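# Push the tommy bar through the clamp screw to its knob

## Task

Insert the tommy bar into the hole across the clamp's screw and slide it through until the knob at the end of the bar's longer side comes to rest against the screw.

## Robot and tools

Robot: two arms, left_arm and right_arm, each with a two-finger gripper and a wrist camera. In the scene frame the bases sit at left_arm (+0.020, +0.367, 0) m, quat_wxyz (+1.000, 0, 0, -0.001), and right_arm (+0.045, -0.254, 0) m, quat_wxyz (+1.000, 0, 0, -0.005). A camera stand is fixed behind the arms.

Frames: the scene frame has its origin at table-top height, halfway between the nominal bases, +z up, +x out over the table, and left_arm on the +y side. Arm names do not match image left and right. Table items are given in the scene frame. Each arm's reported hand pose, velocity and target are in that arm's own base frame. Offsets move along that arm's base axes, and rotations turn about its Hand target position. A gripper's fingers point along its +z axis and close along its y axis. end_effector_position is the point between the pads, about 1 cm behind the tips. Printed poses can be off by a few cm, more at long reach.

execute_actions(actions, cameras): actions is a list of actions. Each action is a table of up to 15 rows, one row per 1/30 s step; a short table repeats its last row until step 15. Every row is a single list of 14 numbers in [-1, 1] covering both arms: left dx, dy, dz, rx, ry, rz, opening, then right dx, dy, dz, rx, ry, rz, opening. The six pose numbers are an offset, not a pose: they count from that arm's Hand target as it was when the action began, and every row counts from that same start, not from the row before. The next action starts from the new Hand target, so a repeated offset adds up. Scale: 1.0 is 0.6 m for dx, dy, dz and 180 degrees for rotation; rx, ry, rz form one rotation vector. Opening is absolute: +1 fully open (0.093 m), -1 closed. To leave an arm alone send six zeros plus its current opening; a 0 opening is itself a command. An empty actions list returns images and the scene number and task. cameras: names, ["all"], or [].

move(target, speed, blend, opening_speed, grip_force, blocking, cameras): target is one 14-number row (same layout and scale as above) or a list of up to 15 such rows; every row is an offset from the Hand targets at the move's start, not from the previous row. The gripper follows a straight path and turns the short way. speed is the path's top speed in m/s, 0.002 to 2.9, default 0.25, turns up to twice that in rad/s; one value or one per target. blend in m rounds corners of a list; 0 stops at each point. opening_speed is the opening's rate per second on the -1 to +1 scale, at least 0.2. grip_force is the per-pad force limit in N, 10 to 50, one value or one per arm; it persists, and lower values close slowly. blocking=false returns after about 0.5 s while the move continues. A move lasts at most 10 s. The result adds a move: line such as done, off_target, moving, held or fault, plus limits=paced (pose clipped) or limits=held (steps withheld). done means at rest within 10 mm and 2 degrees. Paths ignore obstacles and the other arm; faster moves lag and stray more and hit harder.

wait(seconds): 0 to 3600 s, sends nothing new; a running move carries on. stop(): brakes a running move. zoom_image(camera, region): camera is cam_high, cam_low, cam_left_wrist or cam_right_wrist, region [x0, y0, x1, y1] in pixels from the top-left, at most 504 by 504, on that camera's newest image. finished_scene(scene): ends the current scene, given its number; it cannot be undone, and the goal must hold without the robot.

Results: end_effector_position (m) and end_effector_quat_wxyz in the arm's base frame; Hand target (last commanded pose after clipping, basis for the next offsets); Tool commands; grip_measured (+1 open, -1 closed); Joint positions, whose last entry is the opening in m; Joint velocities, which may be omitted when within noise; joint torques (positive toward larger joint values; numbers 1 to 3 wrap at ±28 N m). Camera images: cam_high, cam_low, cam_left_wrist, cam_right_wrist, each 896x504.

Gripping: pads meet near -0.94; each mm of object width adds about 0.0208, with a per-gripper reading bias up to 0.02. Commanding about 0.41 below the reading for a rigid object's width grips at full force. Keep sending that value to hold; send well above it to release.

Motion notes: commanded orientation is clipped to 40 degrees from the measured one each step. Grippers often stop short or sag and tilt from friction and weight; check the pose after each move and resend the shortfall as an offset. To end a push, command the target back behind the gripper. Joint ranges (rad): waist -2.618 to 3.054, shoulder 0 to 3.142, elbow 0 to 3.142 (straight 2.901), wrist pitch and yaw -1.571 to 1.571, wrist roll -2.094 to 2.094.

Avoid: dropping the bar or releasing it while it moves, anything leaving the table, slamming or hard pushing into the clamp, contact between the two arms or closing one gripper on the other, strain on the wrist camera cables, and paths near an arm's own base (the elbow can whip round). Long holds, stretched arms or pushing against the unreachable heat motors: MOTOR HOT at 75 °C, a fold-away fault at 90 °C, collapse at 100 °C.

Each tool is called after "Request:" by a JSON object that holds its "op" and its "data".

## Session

Request:
{"op": "execute_actions", "data": {"actions": [], "cameras": ["all"]}}

Request:
{"op": "zoom_image", "data": {"camera": "cam_high", "region": [290, 100, 590, 370]}}

Request:
{"op": "zoom_image", "data": {"camera": "cam_low", "region": [0, 280, 448, 440]}}

Request:
{"op": "zoom_image", "data": {"camera": "cam_low", "region": [448, 280, 896, 440]}}

Scene clock: 0.00 s.
left_arm: end_effector_position=(+0.3833, +0.0125, +0.0749) grip_measured=+1.000 end_effector_quat_wxyz=(+0.562, -0.017, +0.821, +0.096) | right_arm: end_effector_position=(+0.3857, -0.0228, +0.0790) grip_measured=+1.000 end_effector_quat_wxyz=(+0.554, +0.031, +0.829, -0.070)
Joint positions: left_arm=[-0.076 1.613 0.338 0.905 -0.249 0.053 0.093] | right_arm=[0.011 1.566 0.366 0.808 0.161 -0.021 0.093]
Joint velocities: within noise
Joint torques (N m): no reading
Heat: left arm: 29 °C; right arm: 32 °C.
Hand target: left_arm +0.3881, +0.0123, +0.0862; +0.577, -0.020, +0.811, +0.095 | right_arm +0.3884, -0.0227, +0.0849; +0.561, +0.032, +0.825, -0.069
Tool commands: left_gripper/opening=+1.0 right_gripper/opening=+1.0

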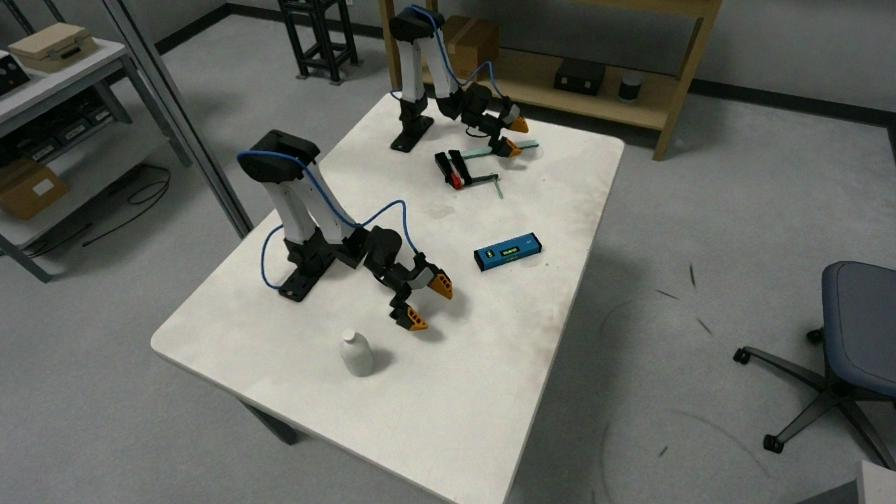

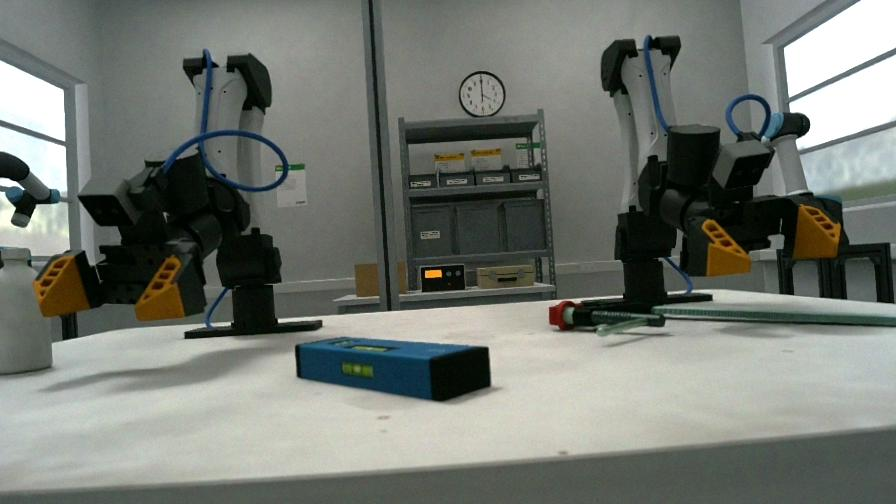

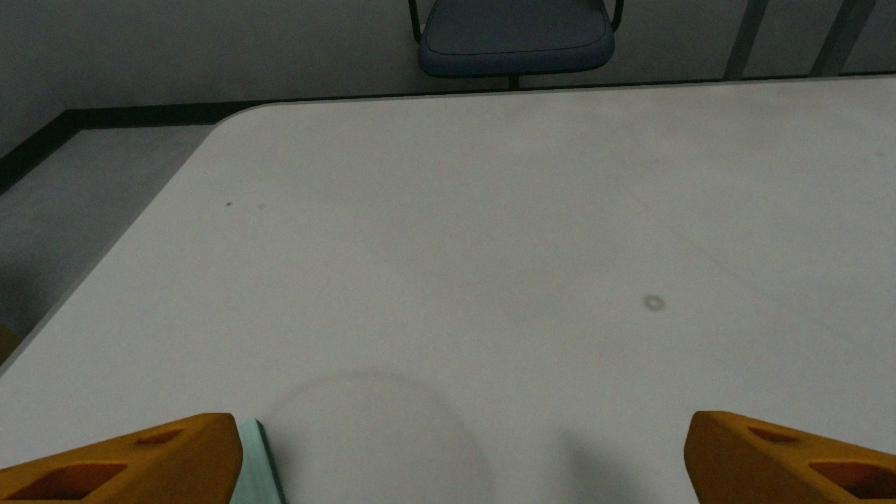

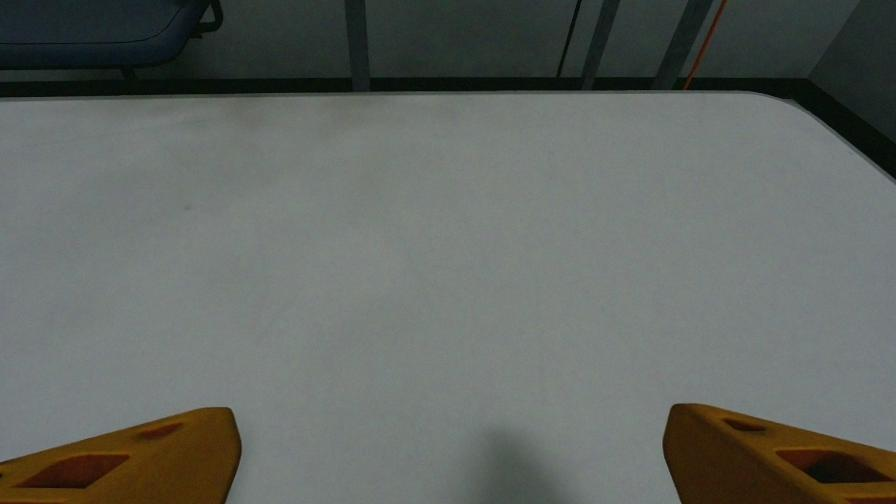

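Scaled by 1.680 from the camera's image (finer frame: 1280x720).

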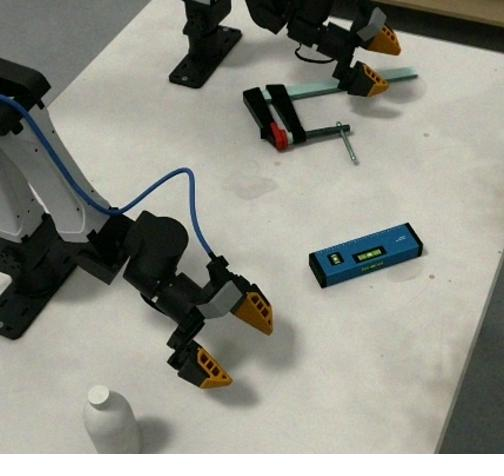

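Scaled by 1.125 from the camera's image (finer frame: 1280x720).

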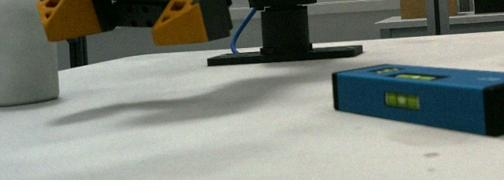

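Scaled by 1.125 from the camera's image (finer frame: 1280x720).

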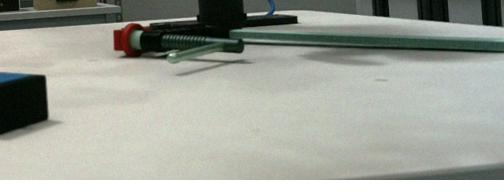

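Request:
{"op": "zoom_image", "data": {"camera": "cam_high", "region": [430, 140, 530, 210]}}

Request:
{"op": "zoom_image", "data": {"camera": "cam_low", "region": [540, 285, 700, 355]}}

Scaled by 5.040 from the camera's image (finer frame: 1280x720).

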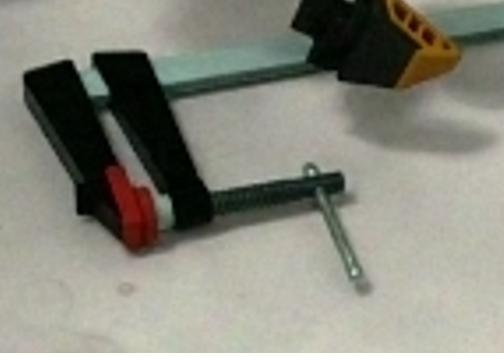

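Scaled by 3.150 from the camera's image (finer frame: 1280x720).

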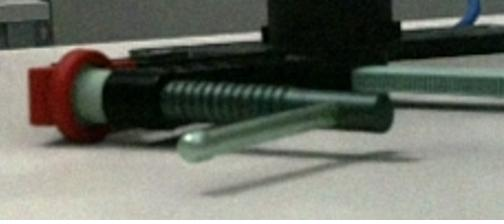

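Request:
{"op": "move", "data": {"target": [-0.0952, -0.1688, -0.0303, 0.1262, 0.3928, -0.2737, -0.32, 0, 0, 0, 0, 0, 0, 1.0], "speed": 0.45, "cameras": ["cam_high", "cam_low", "cam_left_wrist"]}}

Scene clock: 32.70 s.
left_arm: end_effector_position=(+0.3253, -0.0857, +0.0614) grip_measured=-0.318 end_effector_quat_wxyz=(-0.007, +0.447, +0.894, +0.000) | right_arm: end_effector_position=(+0.3857, -0.0228, +0.0790) grip_measured=+1.000 end_effector_quat_wxyz=(+0.554, +0.031, +0.829, -0.070)
Joint positions: left_arm=[-0.259 1.861 1.369 -1.093 -0.002 0.669 0.03] | right_arm=[0.011 1.566 0.366 0.808 0.161 -0.021 0.093]
Joint torques (N m): left_arm=[-0.62 -7.38 8.9 0 0.11 0.13] | right_arm=[-0.17 -7.02 6.01 2.28 0.01 0.06]
Heat: left arm: 34 °C; right arm: 40 °C.
Hand target: left_arm +0.3309, -0.0888, +0.0679; +0.000, +0.456, +0.890, +0.000 | right_arm +0.3884, -0.0227, +0.0849; +0.561, +0.032, +0.825, -0.069
Off the commanded pose: left_arm 0.009 m, 1 deg | right_arm 0.006 m, 1 deg.
move: done

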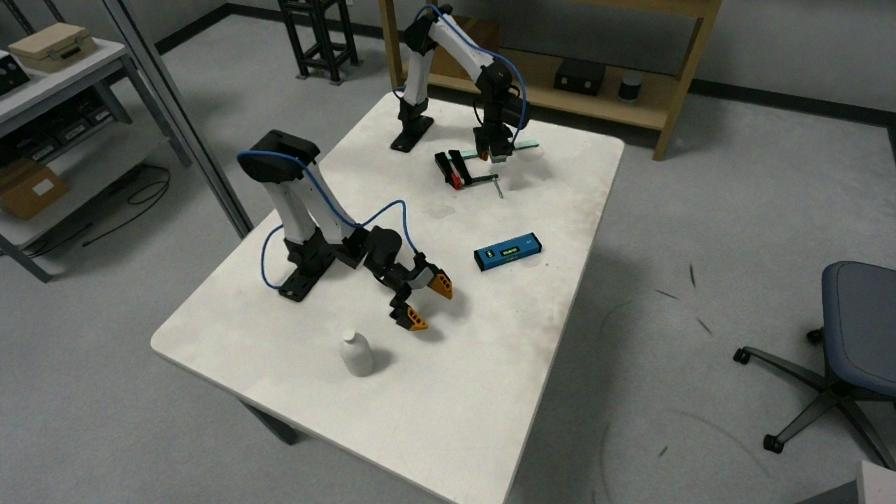

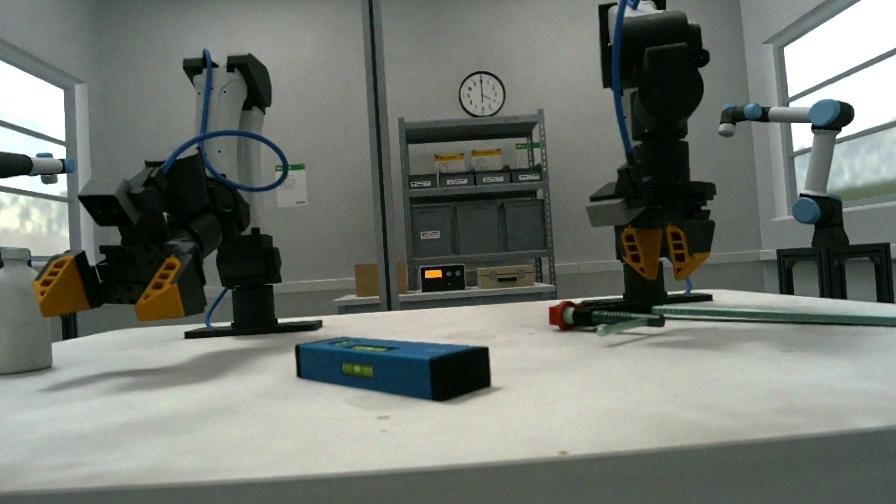

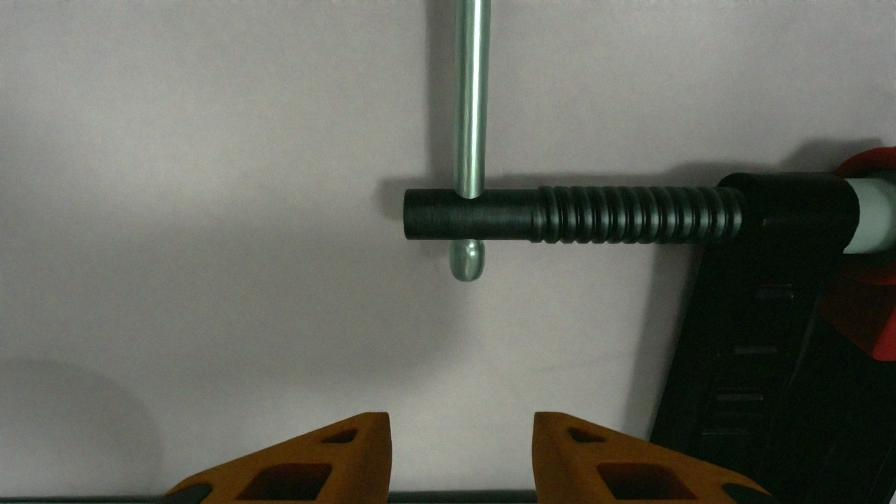

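Request:
{"op": "move", "data": {"target": [0.0115, -0.0265, -0.0848, 0, 0, 0, -0.32, 0, 0, 0, 0, 0, 0, 1.0], "speed": 0.12, "cameras": ["cam_low", "cam_left_wrist"]}}

Scene clock: 39.20 s.
left_arm: end_effector_position=(+0.3338, -0.1016, +0.0170) grip_measured=-0.318 end_effector_quat_wxyz=(-0.011, +0.459, +0.888, -0.001) | right_arm: end_effector_position=(+0.3857, -0.0228, +0.0790) grip_measured=+1.000 end_effector_quat_wxyz=(+0.554, +0.031, +0.829, -0.070)
Joint positions: left_arm=[-0.296 1.966 1.328 -0.954 -0.002 0.658 0.03] | right_arm=[0.011 1.566 0.366 0.808 0.161 -0.021 0.093]
Joint torques (N m): left_arm=[-0.17 -8.44 5.59 0.47 0.08 -0.17] | right_arm=[-0.17 -7.01 6.01 2.28 0.01 0.06]
Heat: left arm: 33 °C; right arm: 41 °C.
Hand target: left_arm +0.3379, -0.1048, +0.0171; +0.000, +0.456, +0.890, +0.000 | right_arm +0.3884, -0.0227, +0.0849; +0.561, +0.032, +0.825, -0.069
Off the commanded pose: left_arm 0.005 m, 1 deg | right_arm 0.006 m, 1 deg.
move: done

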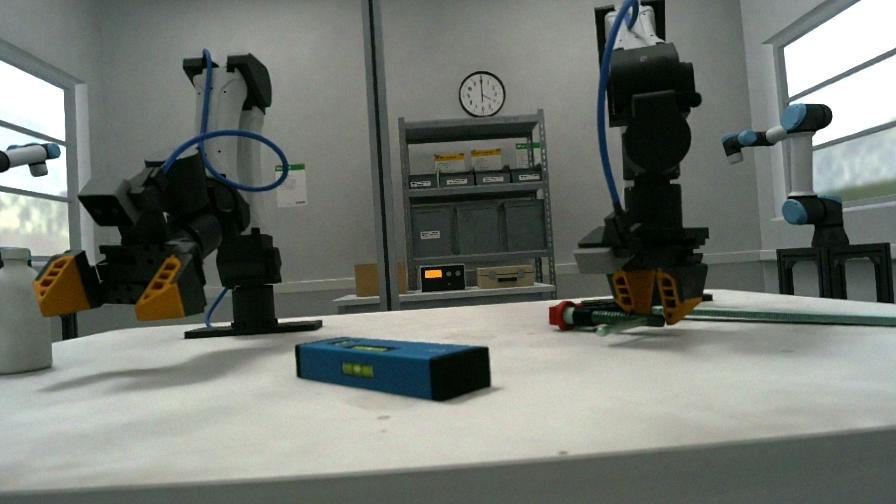

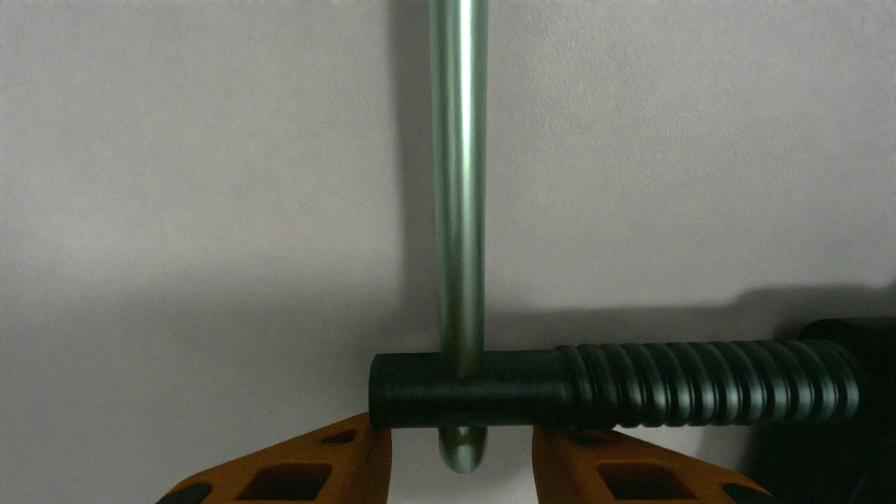

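Request:
{"op": "move", "data": {"target": [[0, 0, 0, 0, 0, 0, -1.0, 0, 0, 0, 0, 0, 0, 1.0], [-0.0848, 0.1112, 0.0033, 0, 0, 0, -1.0, 0, 0, 0, 0, 0, 0, 1.0]], "speed": 0.07, "grip_force": [30, 50], "cameras": ["cam_high", "cam_low", "cam_left_wrist"]}}

Scene clock: 48.20 s.
left_arm: end_effector_position=(+0.2896, -0.0466, +0.0138) grip_measured=-0.836 end_effector_quat_wxyz=(+0.000, +0.454, +0.891, -0.013) | right_arm: end_effector_position=(+0.3857, -0.0228, +0.0790) grip_measured=+1.000 end_effector_quat_wxyz=(+0.554, +0.031, +0.829, -0.070)
Joint positions: left_arm=[-0.146 1.767 1.047 -0.859 0.024 0.797 0.005] | right_arm=[0.011 1.566 0.366 0.808 0.161 -0.021 0.093]
Joint torques (N m): left_arm=[1.39 -8.9 4.42 0.09 -0.12 0.14] | right_arm=[-0.18 -7.01 6.01 2.28 0.01 0.06]
Heat: left arm: 35 °C; right arm: 42 °C.
Hand target: left_arm +0.2870, -0.0381, +0.0191; +0.000, +0.456, +0.890, +0.000 | right_arm +0.3884, -0.0227, +0.0849; +0.561, +0.032, +0.825, -0.069
Off the commanded pose: left_arm 0.010 m, 1 deg | right_arm 0.006 m, 1 deg.
grip_force (N): 30, 50
move: done

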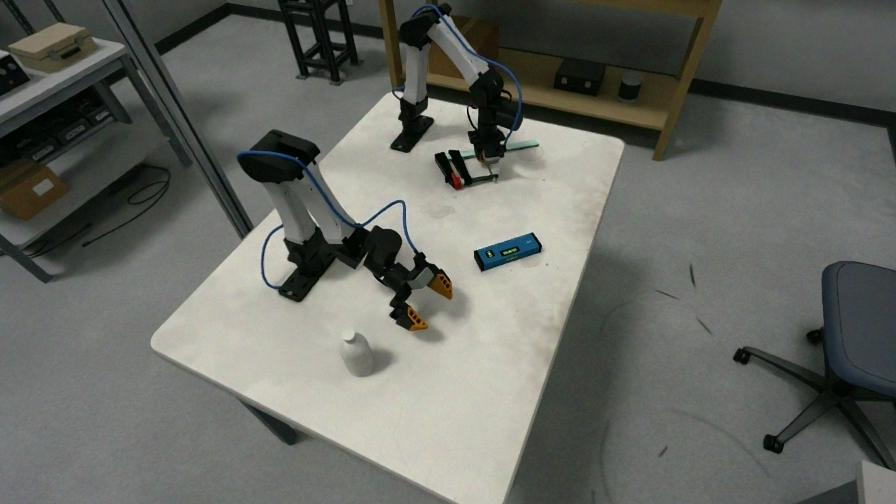

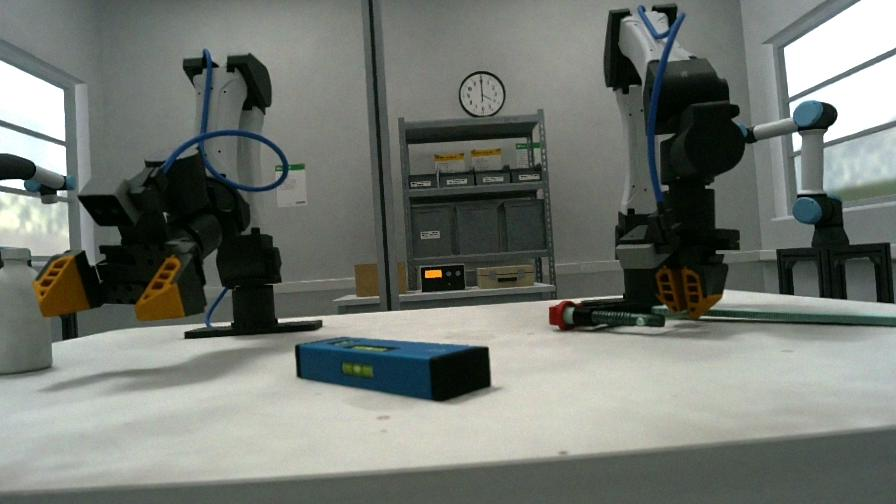

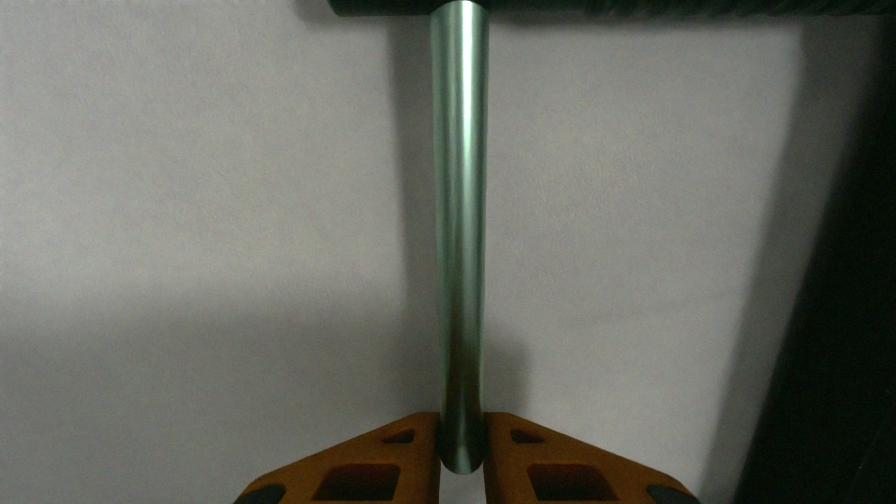

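Request:
{"op": "zoom_image", "data": {"camera": "cam_high", "region": [440, 130, 540, 200]}}

Request:
{"op": "zoom_image", "data": {"camera": "cam_low", "region": [540, 285, 700, 355]}}

Scaled by 5.040 from the camera's image (finer frame: 1280x720).

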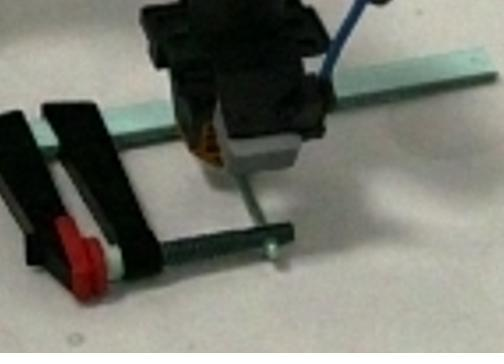

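Scaled by 3.150 from the camera's image (finer frame: 1280x720).

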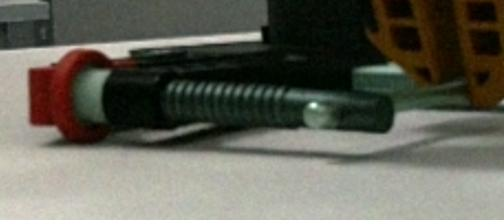

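Request:
{"op": "move", "data": {"target": [-0.0079, 0.0107, 0, 0, 0, 0, -1.0, 0, 0, 0, 0, 0, 0, 1.0], "speed": 0.05, "cameras": ["cam_low", "cam_left_wrist"]}}

Scene clock: 51.77 s.
left_arm: end_effector_position=(+0.2882, -0.0444, +0.0137) grip_measured=-0.836 end_effector_quat_wxyz=(+0.010, +0.454, +0.891, -0.018) | right_arm: end_effector_position=(+0.3857, -0.0228, +0.0790) grip_measured=+1.000 end_effector_quat_wxyz=(+0.554, +0.031, +0.829, -0.070)
Joint positions: left_arm=[-0.129 1.75 1.025 -0.841 0.041 0.814 0.005] | right_arm=[0.011 1.566 0.366 0.808 0.161 -0.021 0.093]
Joint torques (N m): left_arm=[1.54 -8.91 4.25 -0.04 -0.26 0.14] | right_arm=[-0.2 -7.04 6.04 2.28 0 0.06]
Heat: left arm: 35 °C; right arm: 42 °C.
Hand target: left_arm +0.2822, -0.0317, +0.0190; +0.000, +0.456, +0.890, +0.000 | right_arm +0.3884, -0.0227, +0.0849; +0.561, +0.032, +0.825, -0.069
Off the commanded pose: left_arm 0.015 m, 2 deg | right_arm 0.006 m, 1 deg.
grip_force (N): 30, 50
move: off_target (left_arm)

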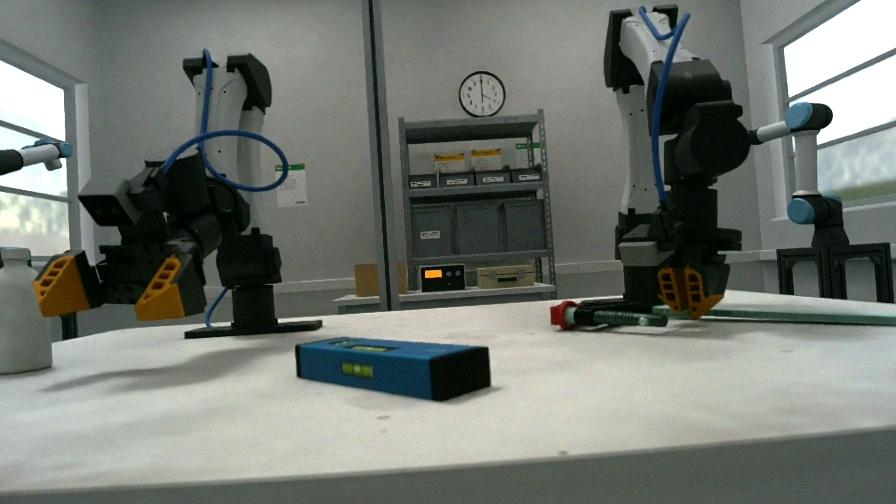

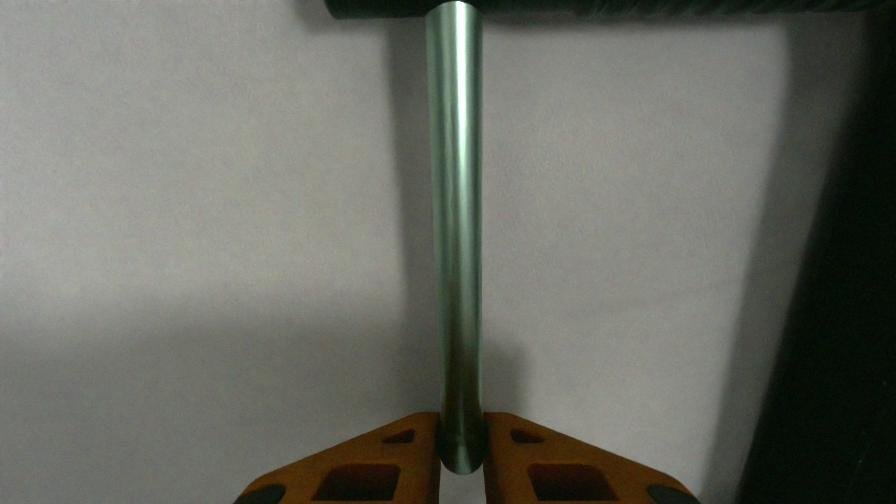

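Request:
{"op": "move", "data": {"target": [[0.006, -0.008, 0, 0, 0, 0, -1.0, 0, 0, 0, 0, 0, 0, 1.0], [0.006, -0.008, 0, 0, 0, 0, -0.4, 0, 0, 0, 0, 0, 0, 1.0], [0.006, -0.008, 0.1, 0, 0, 0, -0.4, 0, 0, 0, 0, 0, 0, 1.0]], "speed": [0.05, 0.05, 0.15], "grip_force": [50, 50], "cameras": ["cam_high", "cam_low", "cam_left_wrist"]}}

Scene clock: 56.80 s.
left_arm: end_effector_position=(+0.2801, -0.0373, +0.0671) grip_measured=-0.402 end_effector_quat_wxyz=(-0.015, +0.454, +0.891, -0.008) | right_arm: end_effector_position=(+0.3857, -0.0228, +0.0790) grip_measured=+1.000 end_effector_quat_wxyz=(+0.554, +0.031, +0.829, -0.070)
Joint positions: left_arm=[-0.129 1.674 1.167 -1.096 0.006 0.814 0.026] | right_arm=[0.011 1.566 0.366 0.808 0.161 -0.021 0.093]
Joint torques (N m): left_arm=[0.13 -7.84 8.29 -0.08 0.04 0.05] | right_arm=[-0.18 -7.04 6.01 2.28 0.01 0.06]
Heat: left arm: 36 °C; right arm: 43 °C.
Hand target: left_arm +0.2858, -0.0365, +0.0791; +0.000, +0.456, +0.890, +0.000 | right_arm +0.3884, -0.0227, +0.0849; +0.561, +0.032, +0.825, -0.069
Off the commanded pose: left_arm 0.013 m, 2 deg | right_arm 0.006 m, 1 deg.
move: off_target (left_arm)

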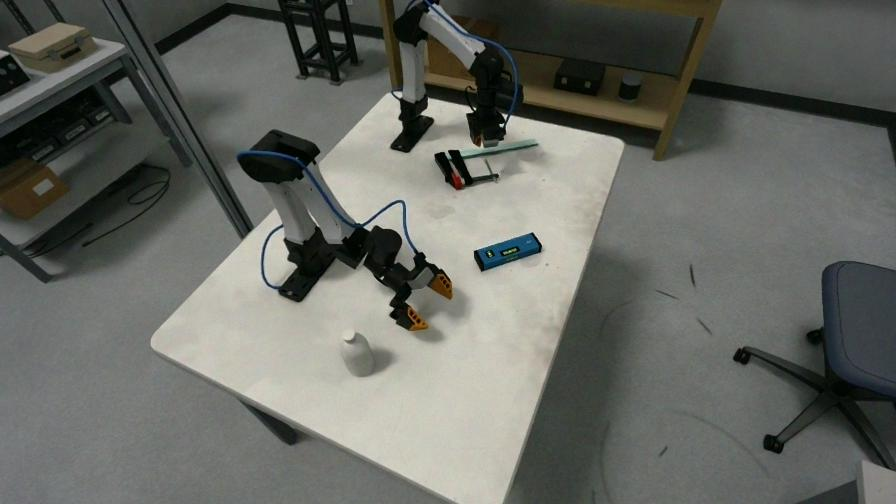

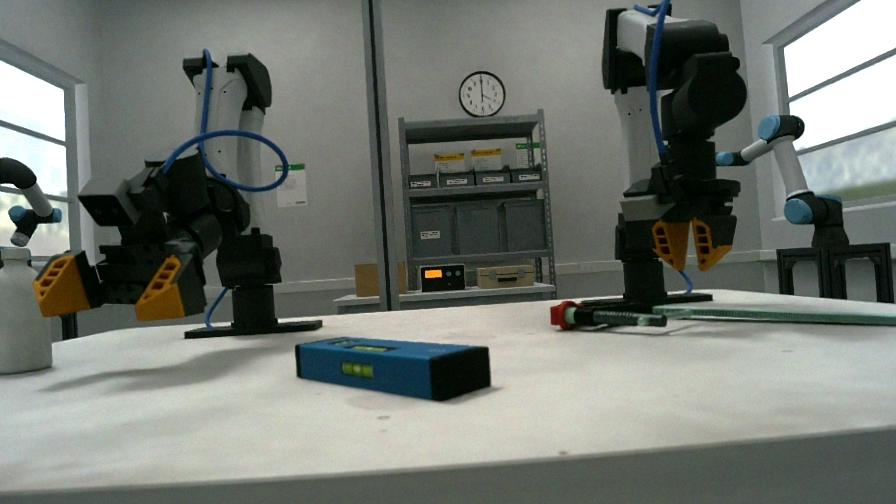

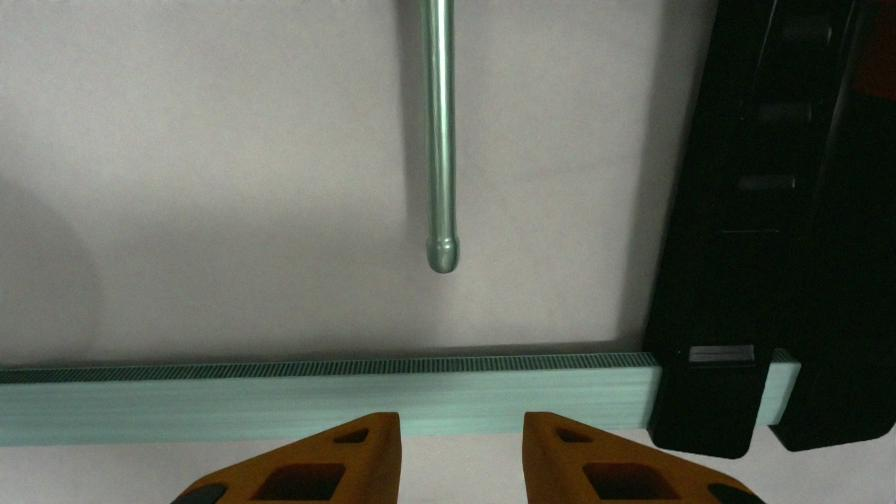

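Request:
{"op": "zoom_image", "data": {"camera": "cam_high", "region": [460, 150, 520, 192]}}

Request:
{"op": "zoom_image", "data": {"camera": "cam_low", "region": [580, 295, 700, 345]}}

Scaled by 8.400 from the camera's image (finer frame: 1280x720).

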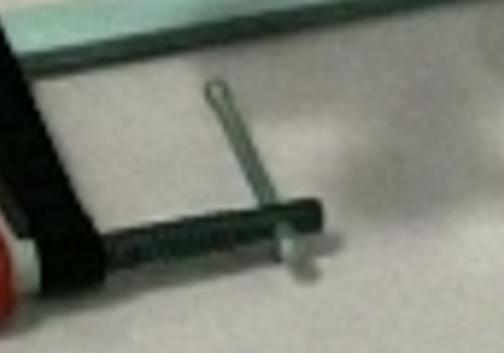

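Scaled by 4.200 from the camera's image (finer frame: 1280x720).

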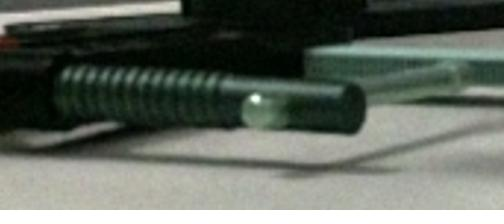

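Request:
{"op": "finished_scene", "data": {"scene": 3}}

The scene is finished: the task was done.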